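# Place the juicer sieve basket onto its drive spindle

## Task

Lower the sieve basket onto the drive spindle inside the juicer's white bowl ring so it sits seated there. When done, neither gripper may be in contact with the basket, and the juicer must be upright with nothing touching it.

## Robot and tools

Robot: two 6-joint arms, left_arm and right_arm, each with a parallel two-finger gripper. Joint order per arm, always: waist (joint1), shoulder (joint2), elbow (joint3), wrist pitch (joint4), wrist yaw (joint5), wrist roll (joint6). The gripper opening comes after these. Wrist yaw runs opposite to the URDF sign on both arms, in commands and in readings. Stated ranges, in URDF signs: waist -2.880 to 2.880, shoulder 0.000 to 3.142, elbow 0.000 to 3.019, wrist pitch -1.693 to 1.571, wrist yaw -1.571 to 1.571, wrist roll -2.094 to 2.094 rad. Real ends may differ by up to 0.084 rad.

Frames: the scene frame has its origin at table-top height midway between the nominal bases. +z is up, +x points out over the table, and left_arm is on the +y side; these names do not match image left/right. Actual bases: left_arm at (+0.039, +0.336, 0) m, quat_wxyz (+1.000, 0, 0, +0.026); right_arm at (-0.010, -0.282, 0) m, quat_wxyz (+1.000, 0, 0, +0.015). Hand positions, orientations, velocities and wrist-camera poses are reported in that arm's own base frame. Fixed cameras and the table use the scene frame. The gripper's fingers point along its +z and close along its y; end_effector_position is the point between the pads, roughly 1 cm short of the tips. Reported poses can be off by a few cm.

execute_actions(actions, cameras): actions is a list of actions. Each action is a table of up to 15 rows, and each row lasts 1/30 s. If you give fewer than 15 rows, the last row repeats. Each row is a single list of 14 numbers in [-1, 1] covering both arms: left waist, shoulder, elbow, wrist pitch, wrist yaw, wrist roll, left opening, then the same seven for right_arm. The joint numbers are offsets, not poses. They are scaled, and every row counts from the Joint targets as they stood when that action began, not from the previous row. Sending the same offset in a new action moves the joint further. Scale for 1.0: waist and shoulder 2.811 rad, elbow 2.53, wrist pitch 2.575, wrist yaw 8.12, wrist roll 9.528. The opening is absolute: +1 fully open, -1 shut. To leave a gripper unchanged, repeat its current command; a 0 there means half open. If any action would push a joint more than 0.084 rad beyond its range, that action is rejected for both arms. If the first action fails this check, or any action is malformed, the whole call is rejected. Camera images are returned only when actions is empty or cameras names some. Camera names are cam_high, cam_low, cam_left_wrist and cam_right_wrist, each 896x504; ["all"] returns every camera.

move(target, speed, blend, opening_speed, grip_force, blocking, cameras): target is either one 14-number row or a list of up to 15 rows. The layout and scaling match execute_actions. Every row's joint numbers are offsets from the current Joint targets, not from the row before; openings are absolute. All joints travel in sync, so grippers follow curves, and nothing is avoided along the way. speed: top rad/s of the joint with farthest to go, 0.01 to 12.57, default 0.5; give one value or one per target. blend: corner rounding in rad for lists; 0 means stop at each target. opening_speed: rate of opening change per second on the -1..+1 scale, at least 0.2; use it to close gently. grip_force: N per finger pad, 10 to 50, either one value or one per arm. It persists until changed, and lower force closes more slowly. blocking=false returns after about 0.5 s while motion continues. The result adds a move: line with one of: done, off_target (resting more than 0.035 rad from target), moving, held, or fault. limits=held means some steps were held back. Neither done nor off_target tells you whether anything is in contact.

wait(seconds 0 to 10): lets time pass while the last commands hold, and returns early if a running move ends. stop(): brakes a running move; faster moves need more room to stop. zoom_image(camera, region [x0, y0, x1, y1] in pixels, top-left origin, at most 504 by 504): gives a closer view of that camera's latest image. read_manual(section "licences"): licence texts only. finished_scene(scene): ends the scene for good; make no further calls in the same reply.

Results: Joint positions are in rad per joint, followed by the finger-pad gap in m (0.094 when fully open). Joint velocities are in rad/s and m/s, or shown as "within noise". Joint targets are the base for your next offsets. Tool commands shows the current gripper commands. grip_measured uses the command scale and reads slightly wide when empty and slightly narrow under a firm grip. Joint torques are in N m, with an offset and noise; numbers 3 and 4 wrap at ±28. Other lines: "joint sent to its limit"; "joint command not followed", meaning the clearance check altered targets; MOTOR HOT; and OVER-TEMPERATURE FAULT, when the arm drops limp for 30 s or more.

Motion limits: each step, a joint's target can lead its measured angle by at most 0.716 (waist, shoulder), 0.645 (elbow), 0.69 (pitch), 1.84 (yaw) or 3.24 (roll) rad. Targets that would move the gripper more than 110 mm away are scaled back. Very small steps may not start. If an arm is pushed or stuck, command its targets back past its measured positions to stop it pressing.

Avoid: any contact or squeeze between the two arms, including one gripper closing on the other's fingers. Avoid fast impacts, hard pressing, dropping or releasing a moving part, and anything leaving the table. Do not knock, tilt or lean on the juicer. Avoid long stretched-out holds that heat the motors. Loose items may be nudged briefly at random, so check the cameras before releasing the basket and before finishing.

Each tool is called in YAML: its name, and indented under it one key for each argument.

## Session

execute_actions:
  actions: []

zoom_image:
  camera: "cam_high"
  region: [250, 150, 600, 450]

Scene clock: 0.00 s.
left_arm: end_effector_position=(+0.1136, -0.4784, +0.2879) grip_measured=+1.000 end_effector_quat_wxyz=(+0.102, +0.034, +0.989, -0.099) | right_arm: end_effector_position=(+0.2389, -0.0361, +0.2507) grip_measured=+1.000 end_effector_quat_wxyz=(-0.010, -0.505, +0.863, -0.030)
Joint positions: left_arm=[-1.392 1.469 1.502 -1.364 0.157 -1.304 0.094] | right_arm=[-0.104 0.946 1 -1.606 -0.061 -1.164 0.094]
Joint velocities: within noise
Joint torques (N m): no reading
Heat: left arm: hottest shoulder 31 °C; right arm: hottest elbow 29 °C.
Joint targets: left_arm=[-1.392 1.467 1.527 -1.362 0.158 -1.304] | right_arm=[-0.104 0.945 1.028 -1.606 -0.061 -1.164]
Tool commands: left_gripper/opening=+1.0 right_gripper/opening=+1.0
camera_calibration:
cam_left_wrist: T_world_to_cam=[[-0.106745, -0.974747, 0.196149, -0.511304], [-0.963617, 0.150039, 0.221202, 0.155441], [-0.245046, -0.1654, -0.955298, 0.311196], [0, 0, 0, 1]] pos_world=[0.171463, -0.470242, 0.363193]
cam_right_wrist: T_world_to_cam=[[0.867412, -0.496707, 0.0296236, -0.231127], [-0.458978, -0.77569, 0.433179, 0.0133231], [-0.192184, -0.389341, -0.900821, 0.346569], [0, 0, 0, 1]] pos_world=[0.273203, 0.0304652, 0.313272]

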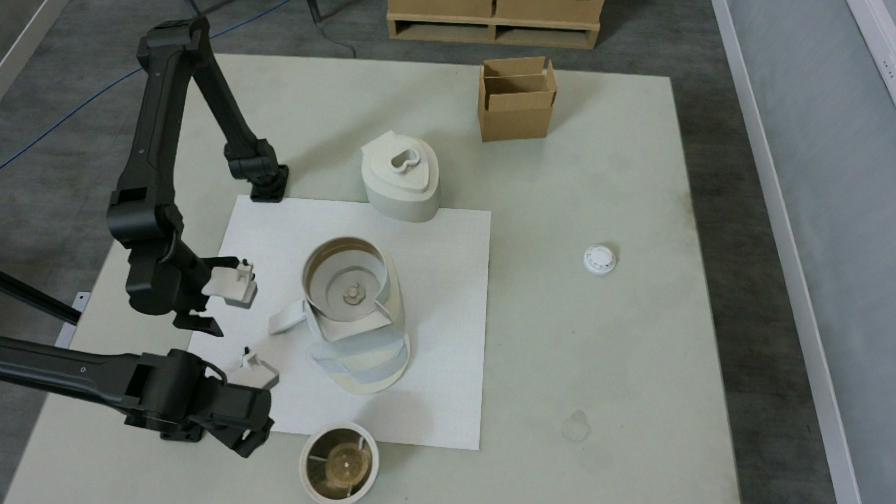

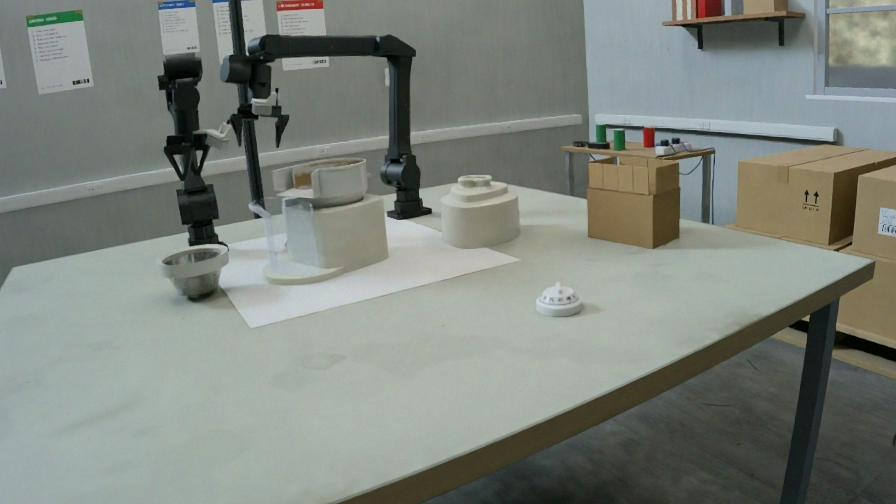

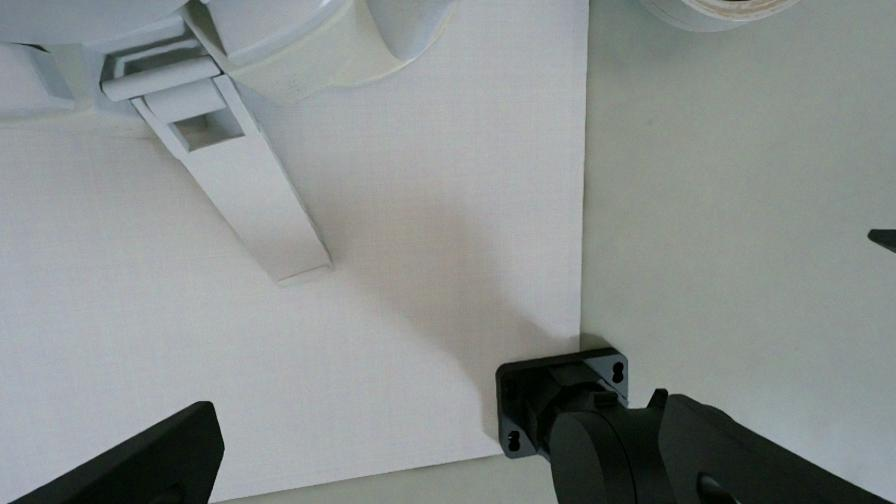

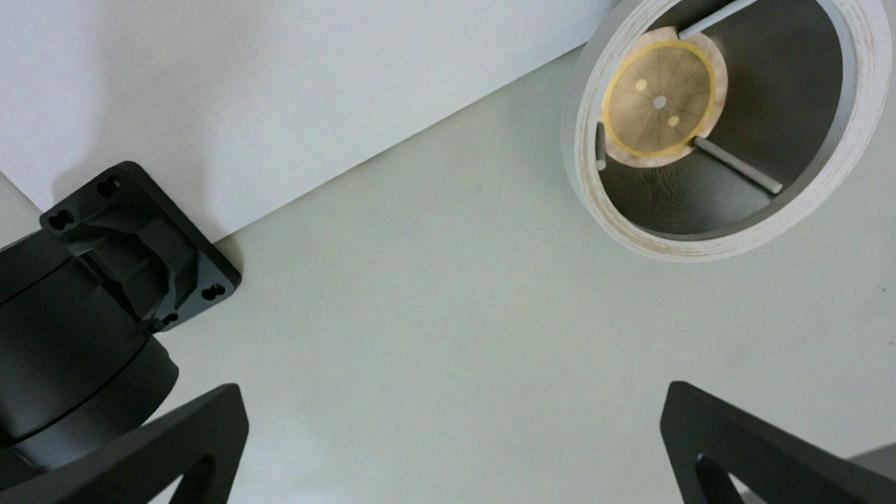

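Scaled by 1.440 from the camera's 896x504 image, which has a finer 1280x720 frame.

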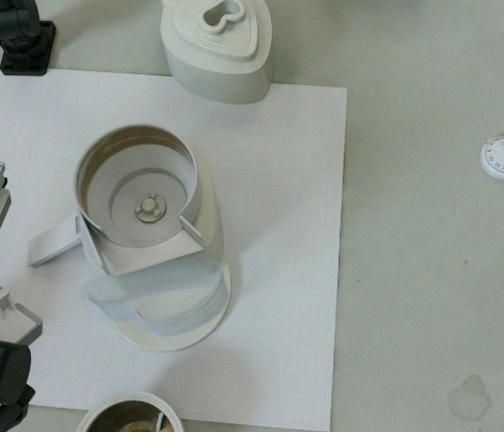

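move:
  target:
    - [0,-0.1661,0.0289,0,0,0,1, 0,0,0,0,0,0,1]
    - [0.6019,-0.1661,0.0289,0,0,0,1, 0.2544,0.1539,0.2577,0.0121,0.0075,0.1222,1]
  speed: [0.9, 1.2]
  blend: [0.15, 0]
  cameras: ["cam_high","cam_right_wrist"]

zoom_image:
  camera: "cam_right_wrist"
  region: [200, 60, 620, 480]

Scene clock: 45.23 s.
left_arm: end_effector_position=(+0.3468, +0.1369, +0.5194) grip_measured=+1.000 end_effector_quat_wxyz=(-0.367, +0.685, -0.618, +0.118) | right_arm: end_effector_position=(+0.3593, +0.2507, +0.3683) grip_measured=+1.000 end_effector_quat_wxyz=(+0.112, -0.303, +0.946, +0.034)
Joint positions: left_arm=[0.304 1.01 1.583 -1.364 0.157 -1.304 0.094] | right_arm=[0.611 1.364 1.614 -1.587 -0.001 -0.008 0.094]
Joint torques (N m): left_arm=[1.73 -2.78 7.61 1.73 0.25 0.05] | right_arm=[1.14 -8.35 15.58 0.92 0.15 0.02]
Heat: left arm: hottest elbow 38 °C; right arm: hottest elbow 38 °C.
Joint targets: left_arm=[0.300 1.000 1.600 -1.362 0.158 -1.304] | right_arm=[0.611 1.378 1.680 -1.574 0.000 0.000]
move: off_target (right_arm); right_arm: the elbow is farthest, 0.066 rad from its target
camera_calibration:
cam_right_wrist: T_world_to_cam=[[0.575522, -0.817715, -0.0108217, 0.00373347], [-0.805434, -0.569071, 0.165633, 0.411367], [-0.141599, -0.0866092, -0.986128, 0.524767], [0, 0, 0, 1]] pos_world=[0.403487, 0.282599, 0.449392]
Images, in order (width x height): cam_high 896x504, cam_right_wrist 896x504.

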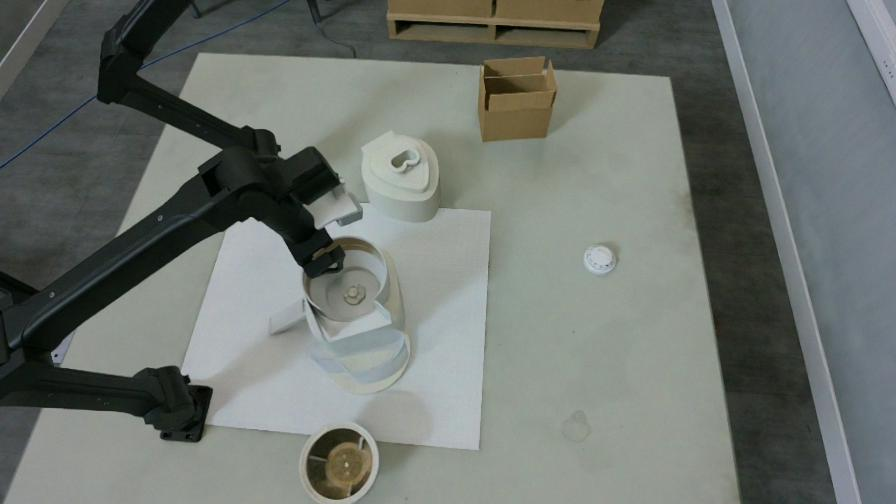

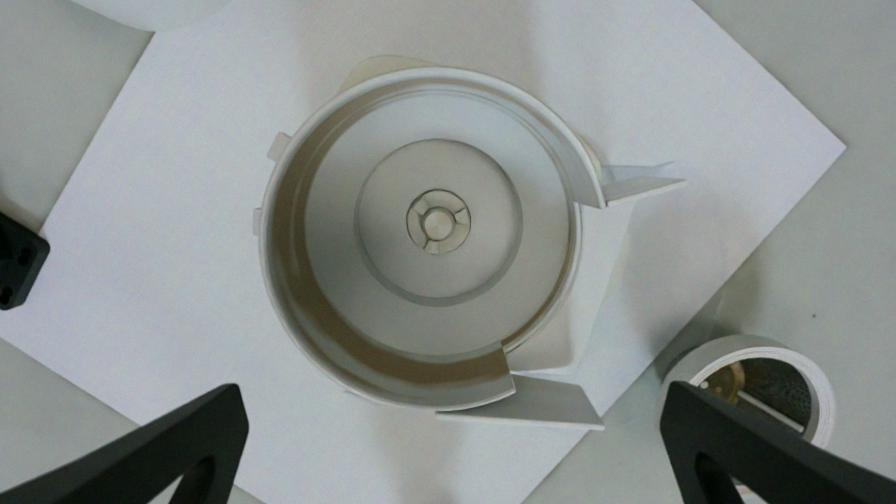

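Scaled by 1.200 from the camera's 896x504 image, which has a finer 1280x720 frame.

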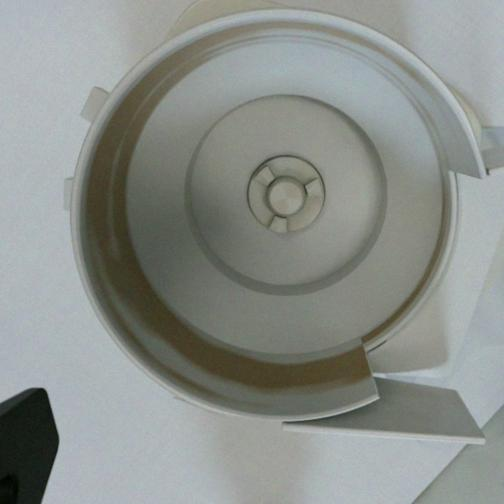

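zoom_image:
  camera: "cam_right_wrist"
  region: [390, 172, 490, 272]

Scaled by 5.040 from the camera's 896x504 image, which has a finer 1280x720 frame.

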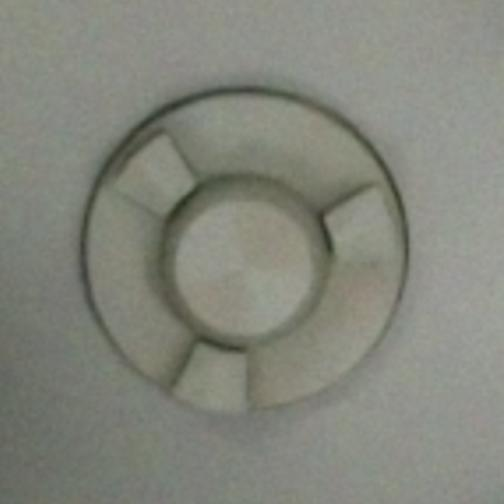

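move:
  target: [0,0,0,0,0,0,1, -0.2832,-0.07386,-0.1917,0.0986,0,0,0.4]
  speed: 1.2
  cameras: ["cam_right_wrist"]

zoom_image:
  camera: "cam_right_wrist"
  region: [280, 80, 640, 440]

Scene clock: 70.03 s.
left_arm: end_effector_position=(+0.3468, +0.1369, +0.5194) grip_measured=+1.000 end_effector_quat_wxyz=(-0.367, +0.685, -0.618, +0.118) | right_arm: end_effector_position=(+0.3788, -0.0746, +0.2734) grip_measured=+0.402 end_effector_quat_wxyz=(+0.125, +0.093, +0.988, -0.013)
Joint positions: left_arm=[0.304 1.01 1.583 -1.364 0.157 -1.304 0.094] | right_arm=[-0.193 1.186 1.203 -1.337 0 -0.006 0.066]
Joint torques (N m): left_arm=[1.67 -2.9 7.6 1.76 0.26 0.05] | right_arm=[1.55 -8.23 9.87 1.09 0.09 -0.01]
Heat: left arm: hottest elbow 39 °C; right arm: hottest elbow 43 °C.
Joint targets: left_arm=[0.300 1.000 1.600 -1.362 0.158 -1.304] | right_arm=[-0.185 1.170 1.194 -1.321 0.000 0.000]
move: done
camera_calibration:
cam_right_wrist: T_world_to_cam=[[-0.191424, -0.981428, -0.0124914, 0.00411645], [-0.971012, 0.187506, 0.148246, 0.381519], [-0.14315, 0.0405071, -0.988872, 0.416548], [0, 0, 0, 1]] pos_world=[0.430877, -0.0843701, 0.355405]
Images, in order (width x height): cam_right_wrist 896x504.

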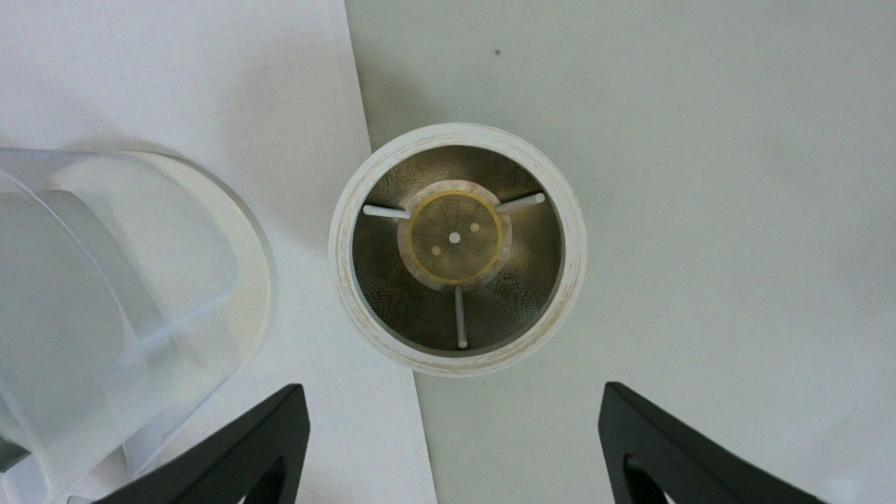

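Scaled by 1.400 from the camera's 896x504 image, which has a finer 1280x720 frame.

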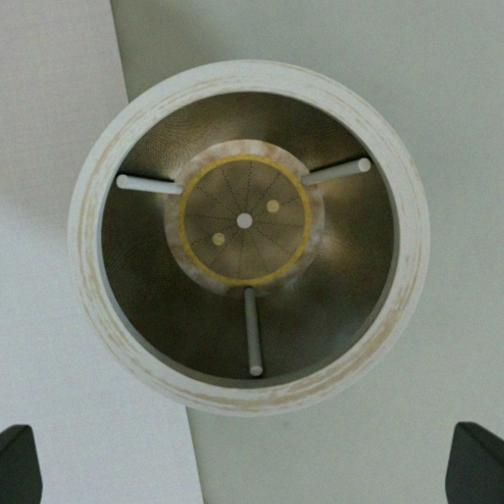

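move:
  target: [0,0,0,0,0,0,1, -0.0539,0.01067,-0.14783,0.15379,-0.01009,0.0320,0.3]
  speed: 0.7
  cameras: ["cam_right_wrist"]

Scene clock: 91.73 s.
left_arm: end_effector_position=(+0.3468, +0.1369, +0.5194) grip_measured=+1.000 end_effector_quat_wxyz=(-0.367, +0.685, -0.618, +0.118) | right_arm: end_effector_position=(+0.3404, -0.1315, +0.1304) grip_measured=+0.302 end_effector_quat_wxyz=(+0.129, +0.310, +0.941, -0.042)
Joint positions: left_arm=[0.304 1.01 1.583 -1.364 0.157 -1.304 0.094] | right_arm=[-0.329 1.192 0.822 -0.941 -0.08 0.296 0.061]
Joint torques (N m): left_arm=[1.67 -2.73 7.62 1.73 0.26 0.05] | right_arm=[0.67 -5.66 9.68 1.11 -0.05 0]
Heat: left arm: hottest elbow 39 °C; right arm: hottest elbow 43 °C.
Joint targets: left_arm=[0.300 1.000 1.600 -1.362 0.158 -1.304] | right_arm=[-0.337 1.200 0.821 -0.925 -0.082 0.305]
move: done
camera_calibration:
cam_right_wrist: T_world_to_cam=[[-0.597966, -0.801367, -0.0157441, 0.101672], [-0.796117, 0.591541, 0.127581, 0.372502], [-0.0929256, 0.088823, -0.991703, 0.261513], [0, 0, 0, 1]] pos_world=[0.381653, -0.162102, 0.21342]
Images, in order (width x height): cam_right_wrist 896x504.

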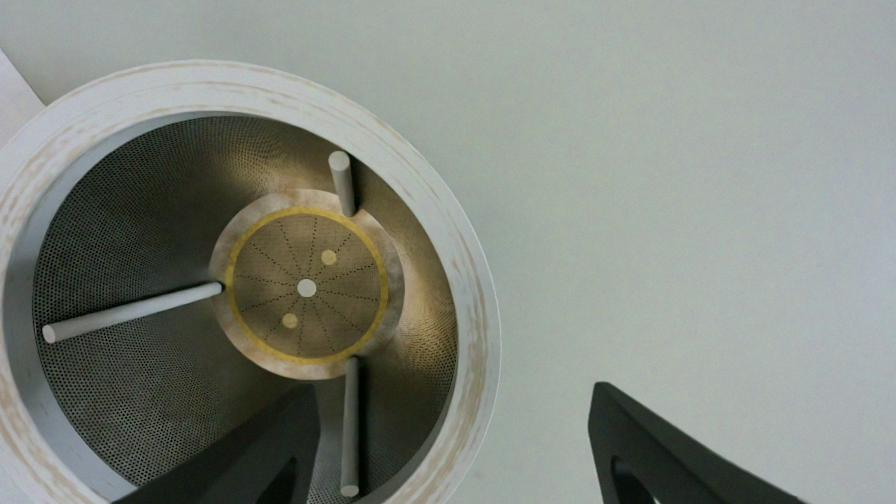

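move:
  target: [0,0,0,0,0,0,1, -0.0128,0.0256,-0.0324,0.0544,0.0007,-0.0018,0.3]
  speed: 0.3
  cameras: ["cam_right_wrist"]

Scene clock: 123.47 s.
left_arm: end_effector_position=(+0.3468, +0.1369, +0.5194) grip_measured=+1.000 end_effector_quat_wxyz=(-0.367, +0.685, -0.618, +0.118) | right_arm: end_effector_position=(+0.3368, -0.1427, +0.0832) grip_measured=+0.302 end_effector_quat_wxyz=(+0.124, +0.325, +0.937, -0.043)
Joint positions: left_arm=[0.304 1.01 1.583 -1.364 0.157 -1.304 0.094] | right_arm=[-0.362 1.263 0.745 -0.8 -0.079 0.296 0.061]
Joint torques (N m): left_arm=[1.61 -2.78 7.64 1.7 0.26 0.06] | right_arm=[0.38 -6.12 8.69 1.11 0.12 -0.15]
Heat: left arm: hottest elbow 40 °C; right arm: hottest elbow 42 °C.
Joint targets: left_arm=[0.300 1.000 1.600 -1.362 0.158 -1.304] | right_arm=[-0.373 1.272 0.739 -0.785 -0.076 0.288]
move: done
camera_calibration:
cam_right_wrist: T_world_to_cam=[[-0.62301, -0.782094, -0.0136726, 0.100814], [-0.776085, 0.61585, 0.135725, 0.378229], [-0.0977292, 0.095169, -0.990652, 0.217807], [0, 0, 0, 1]] pos_world=[0.377631, -0.174815, 0.165814]
Images, in order (width x height): cam_right_wrist 896x504.

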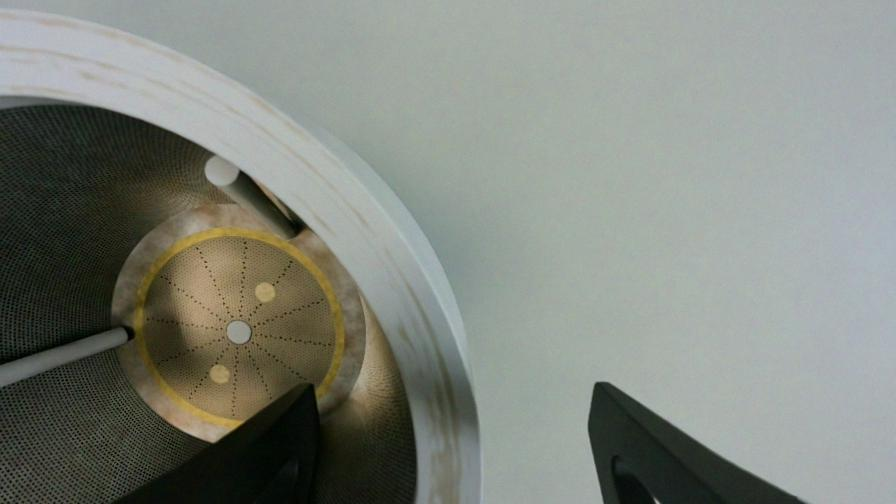

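move:
  target:
    - [0,0,0,0,0,0,1, 0,0.00274,-0.0044,0.0074,0,0,0.3]
    - [0,0,0,0,0,0,1, 0,0.00274,-0.0044,0.0074,0,0,-1]
  speed: 0.2
  grip_force: 50
  opening_speed: 0.5
  cameras: ["cam_right_wrist","cam_low"]

Scene clock: 149.03 s.
left_arm: end_effector_position=(+0.3468, +0.1369, +0.5194) grip_measured=+1.000 end_effector_quat_wxyz=(-0.367, +0.685, -0.618, +0.118) | right_arm: end_effector_position=(+0.3386, -0.1422, +0.0815) grip_measured=-0.718 end_effector_quat_wxyz=(+0.130, +0.323, +0.936, -0.041)
Joint positions: left_arm=[0.304 1.01 1.583 -1.364 0.157 -1.304 0.094] | right_arm=[-0.362 1.263 0.738 -0.782 -0.073 0.293 0.013]
Joint torques (N m): left_arm=[1.67 -2.73 7.62 1.72 0.25 0.04] | right_arm=[0.21 -5.19 8.38 1.09 -0.08 -0.13]
Heat: left arm: hottest elbow 40 °C; right arm: hottest elbow 39 °C.
Joint targets: left_arm=[0.300 1.000 1.600 -1.362 0.158 -1.304] | right_arm=[-0.373 1.280 0.727 -0.765 -0.076 0.288]
move: done
camera_calibration:
cam_right_wrist: T_world_to_cam=[[-0.619866, -0.78439, -0.0223314, 0.101583], [-0.780041, 0.612832, 0.126384, 0.381287], [-0.0854488, 0.0957605, -0.99173, 0.212293], [0, 0, 0, 1]] pos_world=[0.378528, -0.174314, 0.164618]
Images, in order (width x height): cam_low 896x504, cam_right_wrist 896x504.

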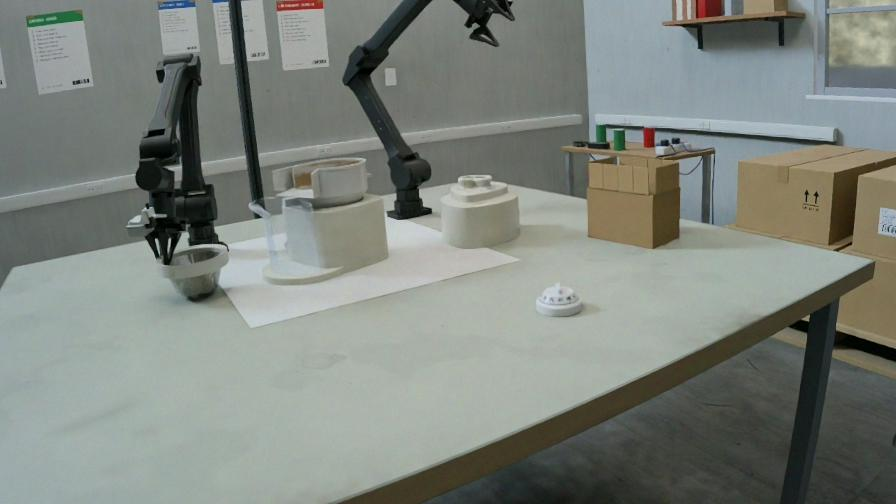

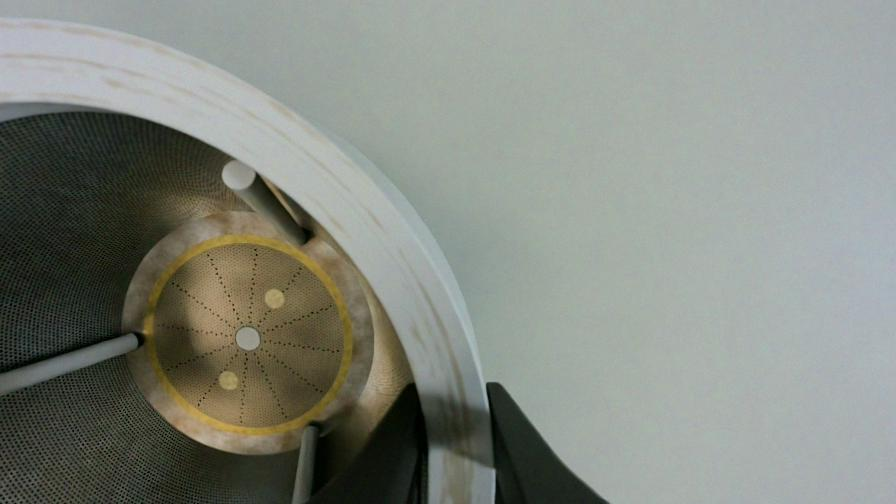

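move:
  target:
    - [0,0,0,0,0,0,1, 0,-0.0516,0.1020,-0.1262,0,0,-1]
    - [0,0,0,0,0,0,1, 0,-0.04945,0.29368,-0.31068,0,0,-1]
    - [0,0,0,0,0,0,1, 0.31057,0.01779,0.3581,-0.30602,0.001,-0.0037,-1]
  speed: [0.35, 0.6, 0.6]
  blend: [0.06, 0.1, 0]
  cameras: ["cam_low","cam_high","cam_right_wrist"]

zoom_image:
  camera: "cam_low"
  region: [255, 80, 395, 220]

zoom_image:
  camera: "cam_high"
  region: [280, 200, 420, 340]

Scene clock: 189.30 s.
left_arm: end_effector_position=(+0.3468, +0.1369, +0.5194) grip_measured=+1.000 end_effector_quat_wxyz=(-0.367, +0.685, -0.618, +0.118) | right_arm: end_effector_position=(+0.3795, +0.1968, +0.3596) grip_measured=-0.729 end_effector_quat_wxyz=(+0.125, -0.119, +0.985, +0.014)
Joint positions: left_arm=[0.304 1.01 1.583 -1.364 0.157 -1.304 0.094] | right_arm=[0.508 1.325 1.551 -1.554 -0.069 0.258 0.013]
Joint torques (N m): left_arm=[1.61 -2.78 7.62 1.68 0.25 0.07] | right_arm=[0.56 -9 17.03 0.47 0.08 -0.15]
Heat: left arm: hottest elbow 40 °C; right arm: hottest elbow 39 °C.
Joint targets: left_arm=[0.300 1.000 1.600 -1.362 0.158 -1.304] | right_arm=[0.500 1.330 1.633 -1.554 -0.068 0.253]
move: off_target (right_arm); right_arm: the elbow is farthest, 0.082 rad from its target
camera_calibration:
cam_right_wrist: T_world_to_cam=[[0.23307, -0.972398, -0.0110078, 0.108295], [-0.961409, -0.232109, 0.147712, 0.397755], [-0.14619, -0.0238442, -0.988969, 0.504735], [0, 0, 0, 1]] pos_world=[0.430952, 0.209663, 0.441606]
Images, in order (width x height): cam_high 896x504, cam_low 896x504, cam_right_wrist 896x504.

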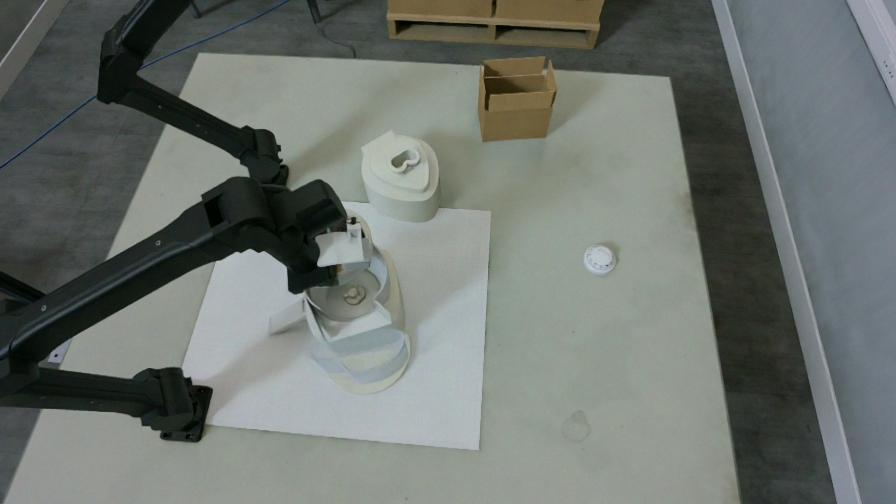

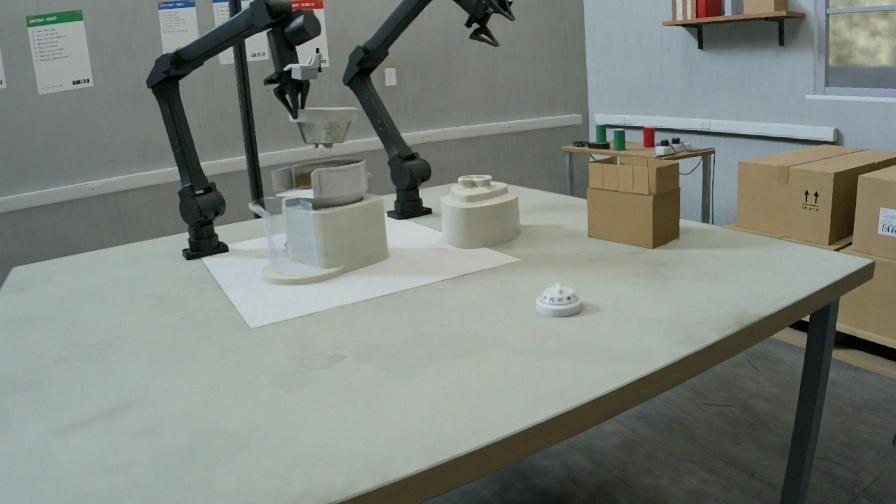

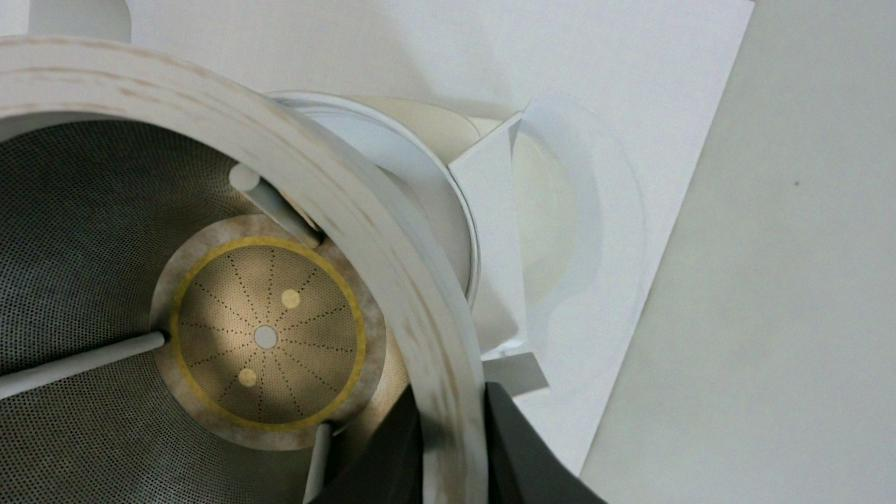

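Scaled by 3.600 from the camera's 896x504 image, which has a finer 1280x720 frame.

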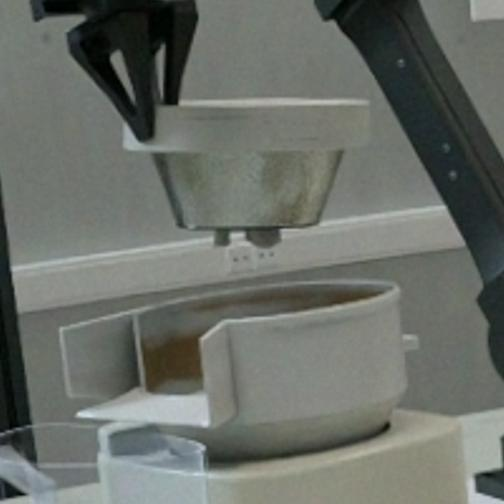

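Scaled by 3.600 from the camera's 896x504 image, which has a finer 1280x720 frame.

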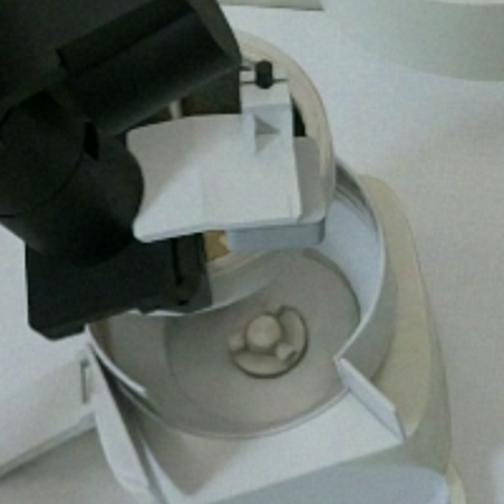

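move:
  target: [0,0,0,0,0,0,1, -0.0146,-0.0149,-0.0526,0.0482,0.01236,-0.0087,-1]
  speed: 0.3
  cameras: ["cam_low","cam_high","cam_right_wrist"]

zoom_image:
  camera: "cam_low"
  region: [255, 80, 395, 220]

zoom_image:
  camera: "cam_high"
  region: [280, 200, 420, 340]

Scene clock: 245.93 s.
left_arm: end_effector_position=(+0.3468, +0.1369, +0.5194) grip_measured=+1.000 end_effector_quat_wxyz=(-0.367, +0.685, -0.618, +0.118) | right_arm: end_effector_position=(+0.3918, +0.2038, +0.3476) grip_measured=-0.729 end_effector_quat_wxyz=(+0.140, -0.147, +0.977, +0.061)
Joint positions: left_arm=[0.304 1.01 1.583 -1.364 0.157 -1.304 0.094] | right_arm=[0.47 1.315 1.499 -1.45 0.027 0.175 0.013]
Joint torques (N m): left_arm=[1.49 -2.73 7.56 1.74 0.26 0.06] | right_arm=[0.15 -11.46 10.59 1.33 0.31 -0.13]
Heat: left arm: hottest elbow 40 °C; right arm: hottest elbow 57 °C.
Joint targets: left_arm=[0.300 1.000 1.600 -1.362 0.158 -1.304] | right_arm=[0.459 1.288 1.500 -1.430 0.032 0.170]
move: done
camera_calibration:
cam_right_wrist: T_world_to_cam=[[0.299665, -0.949623, -0.0917509, 0.109387], [-0.945633, -0.308388, 0.103316, 0.437759], [-0.126406, 0.0558025, -0.990408, 0.471315], [0, 0, 0, 1]] pos_world=[0.440757, 0.212576, 0.431603]
Images, in order (width x height): cam_high 896x504, cam_low 896x504, cam_right_wrist 896x504.

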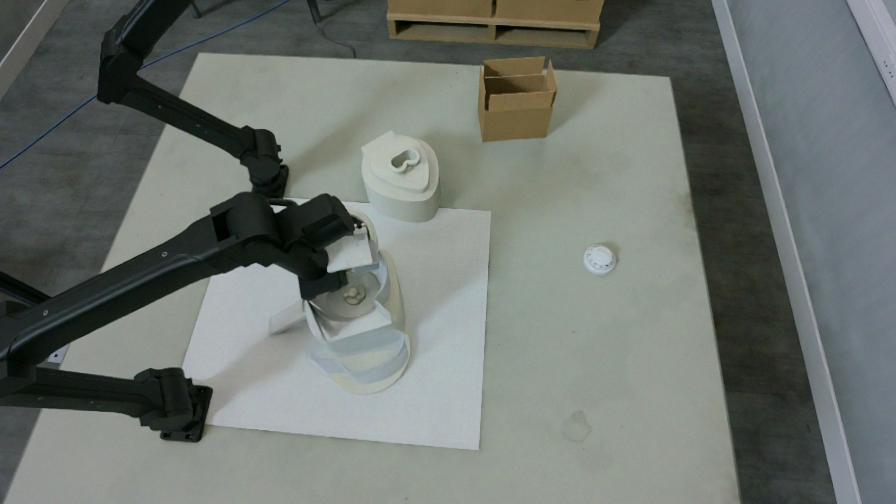

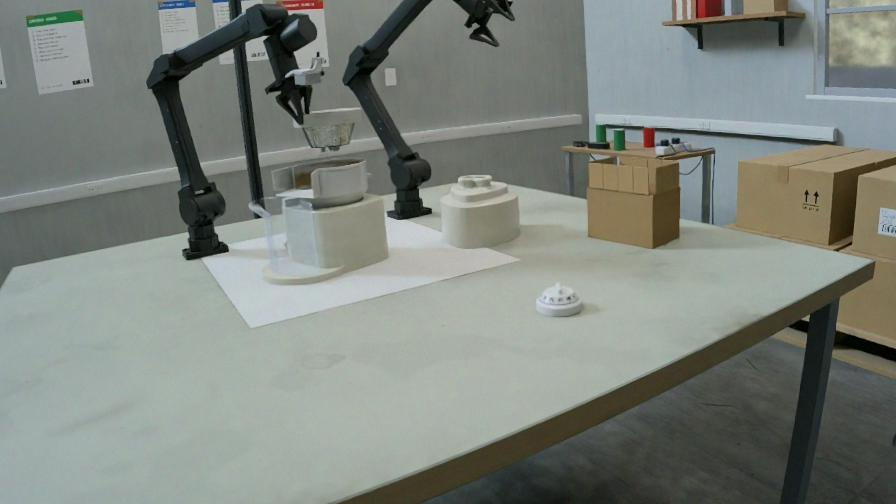

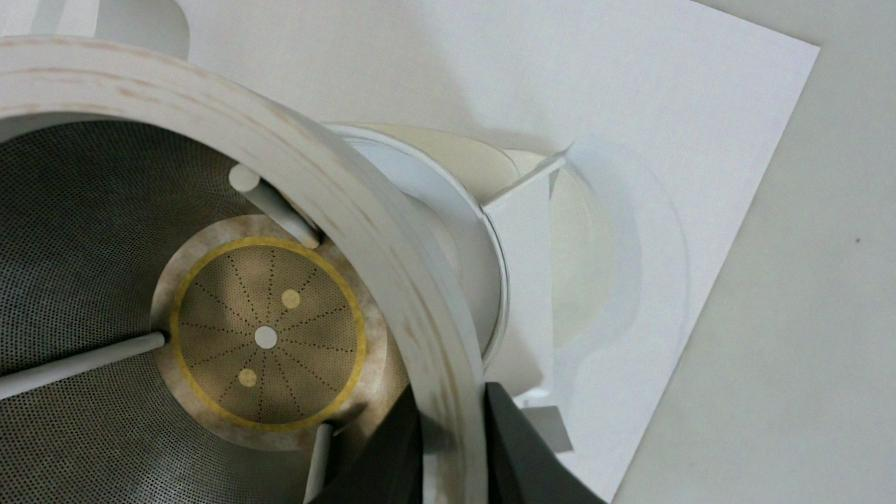

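Scaled by 3.600 from the camera's 896x504 image, which has a finer 1280x720 frame.

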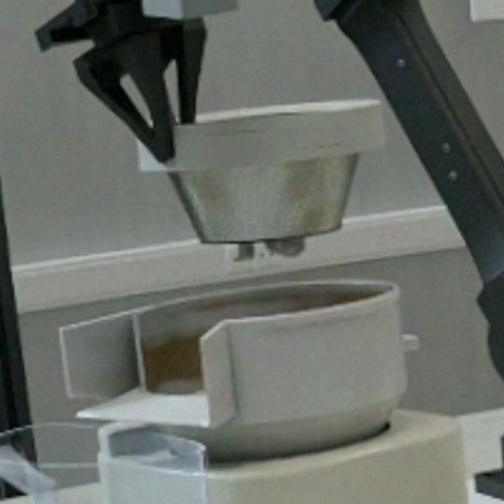

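Scaled by 3.600 from the camera's 896x504 image, which has a finer 1280x720 frame.

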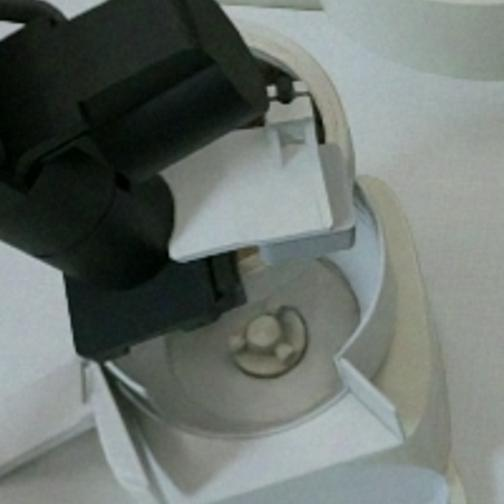

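zoom_image:
  camera: "cam_high"
  region: [320, 190, 400, 270]

Scaled by 6.300 from the camera's 896x504 image, which has a finer 1280x720 frame.

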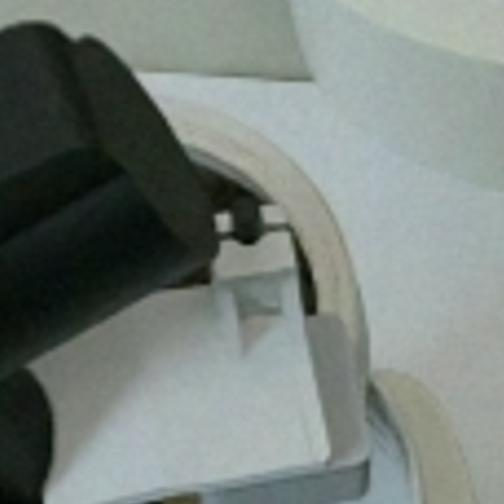

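move:
  target: [0,0,0,0,0,0,1, -0.00587,-0.00889,-0.04862,0.03988,0.00123,-0.00178,-1]
  speed: 0.25
  cameras: ["cam_low","cam_high","cam_right_wrist"]

zoom_image:
  camera: "cam_low"
  region: [255, 80, 395, 220]

zoom_image:
  camera: "cam_high"
  region: [300, 200, 400, 300]

Scene clock: 317.90 s.
left_arm: end_effector_position=(+0.3468, +0.1369, +0.5194) grip_measured=+1.000 end_effector_quat_wxyz=(-0.367, +0.685, -0.618, +0.118) | right_arm: end_effector_position=(+0.3914, +0.1980, +0.3099) grip_measured=-0.729 end_effector_quat_wxyz=(+0.142, -0.149, +0.977, +0.064)
Joint positions: left_arm=[0.304 1.01 1.583 -1.364 0.157 -1.304 0.094] | right_arm=[0.455 1.291 1.377 -1.347 0.036 0.158 0.013]
Joint torques (N m): left_arm=[1.73 -2.67 7.61 1.68 0.26 0.05] | right_arm=[0.38 -11.4 10.59 1.39 0.33 -0.13]
Heat: left arm: hottest elbow 41 °C; right arm: hottest elbow 45 °C.
Joint targets: left_arm=[0.300 1.000 1.600 -1.362 0.158 -1.304] | right_arm=[0.443 1.263 1.377 -1.327 0.042 0.153]
move: done
camera_calibration:
cam_right_wrist: T_world_to_cam=[[0.304195, -0.947705, -0.0965468, 0.099865], [-0.94451, -0.313244, 0.0988904, 0.441342], [-0.123962, 0.0611074, -0.990404, 0.432255], [0, 0, 0, 1]] pos_world=[0.440057, 0.206476, 0.394104]
Images, in order (width x height): cam_high 896x504, cam_low 896x504, cam_right_wrist 896x504.

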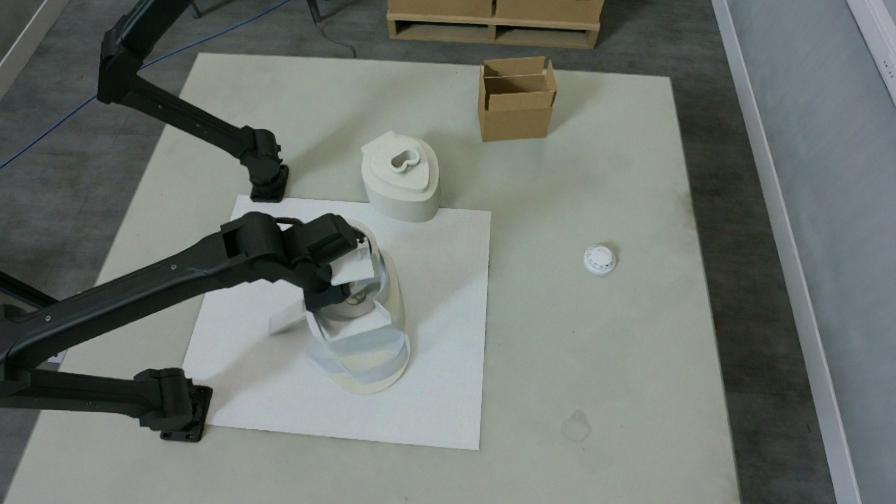

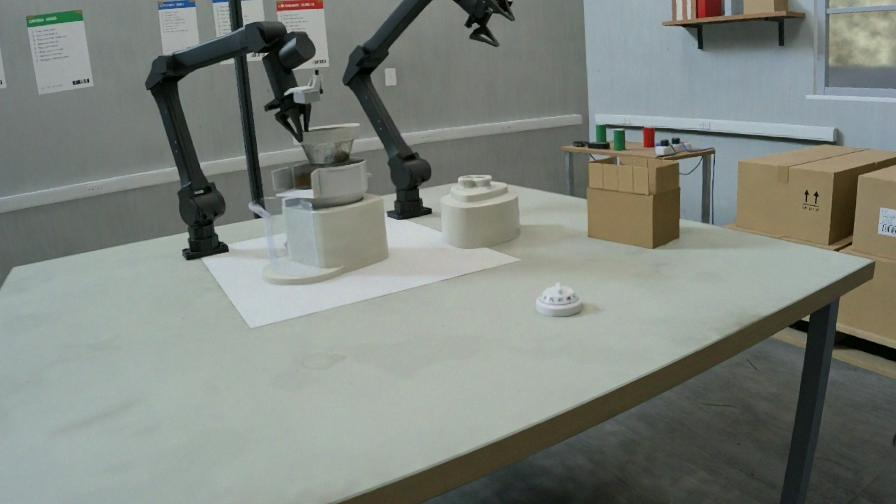

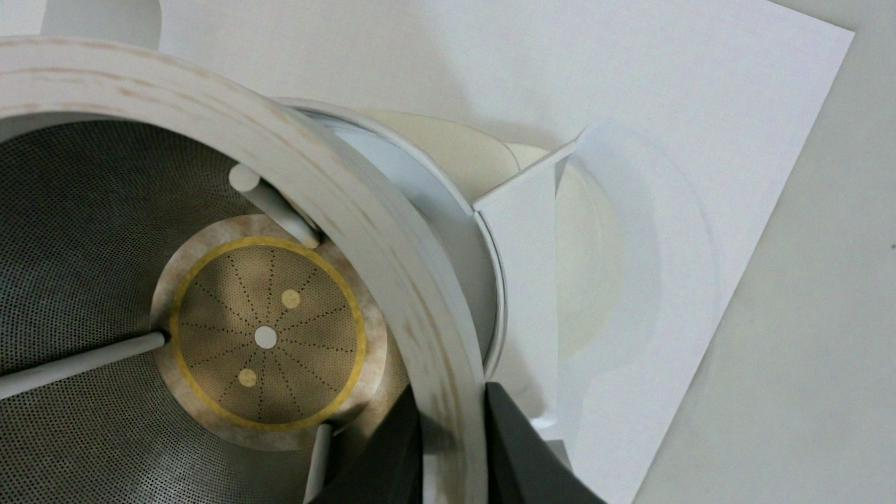

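Scaled by 3.600 from the camera's 896x504 image, which has a finer 1280x720 frame.

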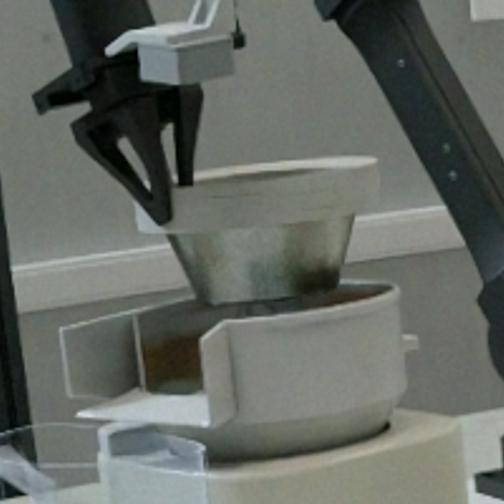

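Scaled by 5.040 from the camera's 896x504 image, which has a finer 1280x720 frame.

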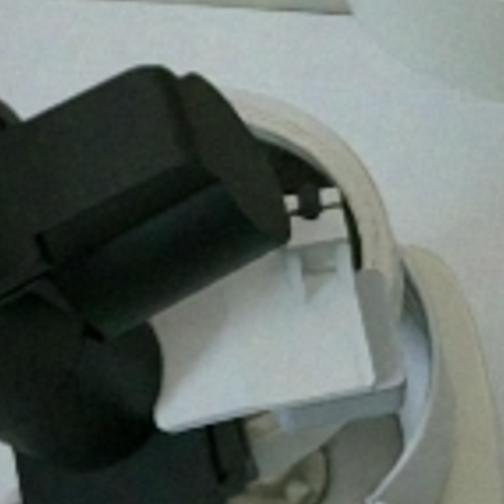

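move:
  target: [0,0,0,0,0,0,1, 0,-0.0018,-0.0413,0.0385,0,0,-1]
  speed: 0.25
  cameras: ["cam_low","cam_high","cam_right_wrist"]

zoom_image:
  camera: "cam_low"
  region: [255, 80, 395, 220]

zoom_image:
  camera: "cam_high"
  region: [300, 200, 400, 300]

Scene clock: 331.60 s.
left_arm: end_effector_position=(+0.3468, +0.1369, +0.5194) grip_measured=+1.000 end_effector_quat_wxyz=(-0.367, +0.685, -0.618, +0.118) | right_arm: end_effector_position=(+0.3904, +0.1975, +0.2722) grip_measured=-0.729 end_effector_quat_wxyz=(+0.142, -0.149, +0.976, +0.064)
Joint positions: left_arm=[0.304 1.01 1.583 -1.364 0.157 -1.304 0.094] | right_arm=[0.455 1.284 1.272 -1.248 0.036 0.158 0.013]
Joint torques (N m): left_arm=[1.73 -2.84 7.64 1.72 0.26 0.06] | right_arm=[0.32 -10.87 10.81 1.36 0.31 -0.14]
Heat: left arm: hottest elbow 41 °C; right arm: hottest elbow 45 °C.
Joint targets: left_arm=[0.300 1.000 1.600 -1.362 0.158 -1.304] | right_arm=[0.443 1.258 1.273 -1.228 0.042 0.153]
move: done
camera_calibration:
cam_right_wrist: T_world_to_cam=[[0.304658, -0.947553, -0.096574, 0.0959565], [-0.944452, -0.313661, 0.0981201, 0.444241], [-0.123266, 0.0613163, -0.990478, 0.394483], [0, 0, 0, 1]] pos_world=[0.438956, 0.206077, 0.356405]
Images, in order (width x height): cam_high 896x504, cam_low 896x504, cam_right_wrist 896x504.

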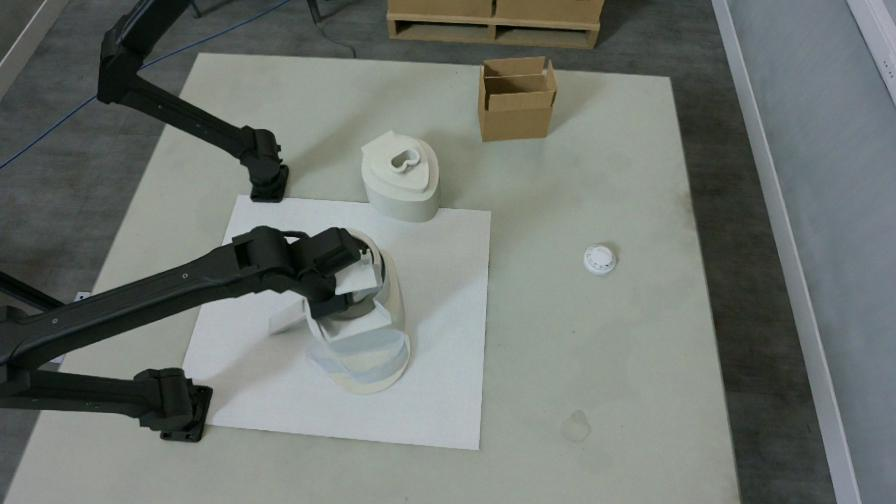

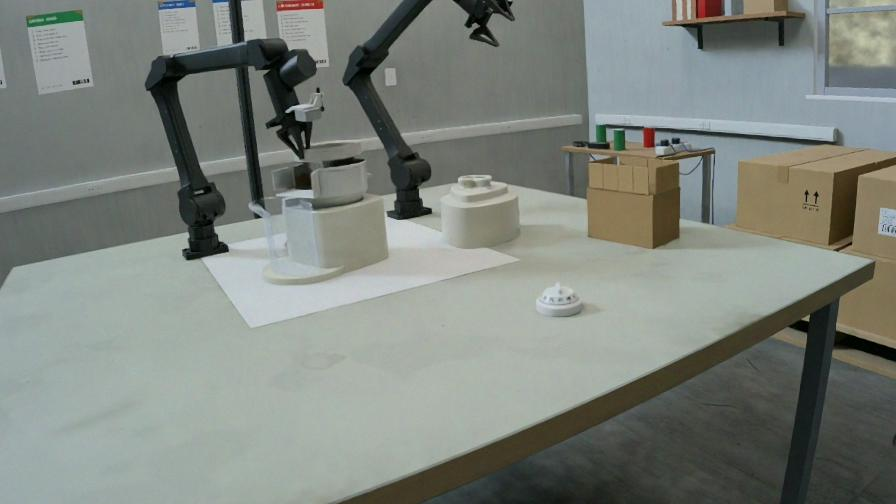

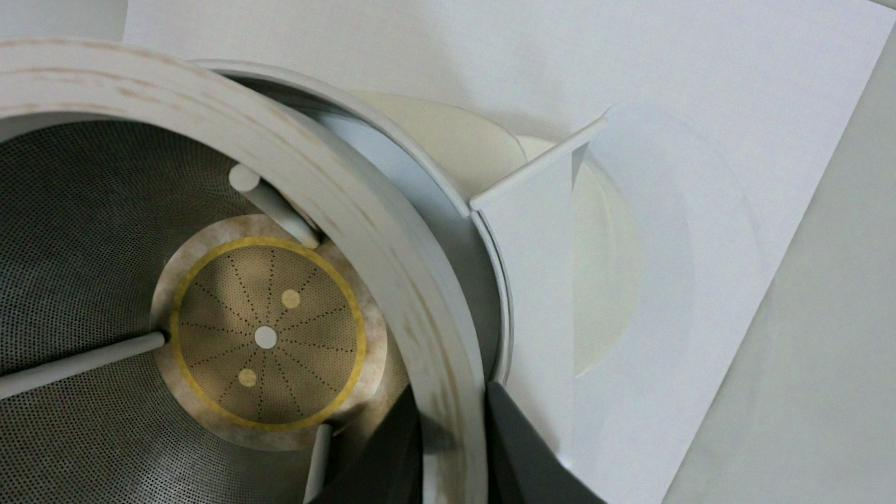

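Scaled by 3.600 from the camera's 896x504 image, which has a finer 1280x720 frame.

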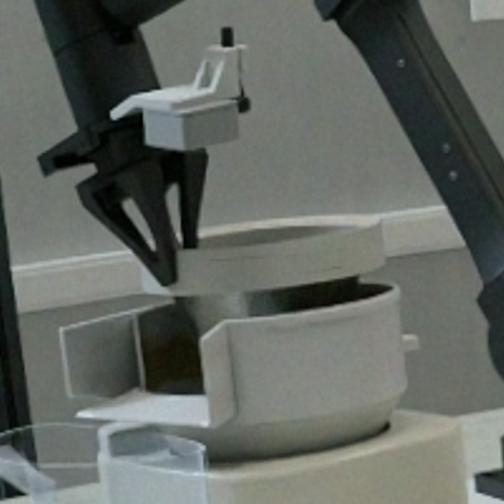

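Scaled by 5.040 from the camera's 896x504 image, which has a finer 1280x720 frame.

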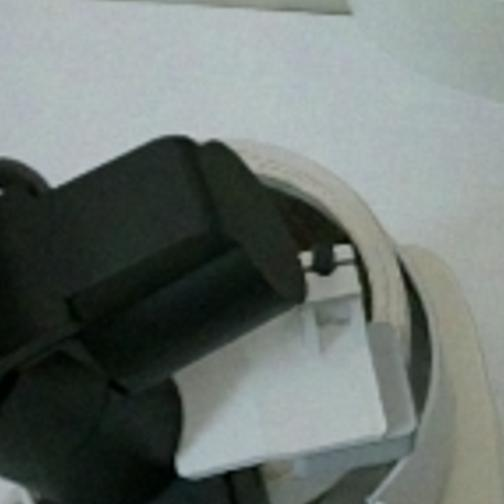

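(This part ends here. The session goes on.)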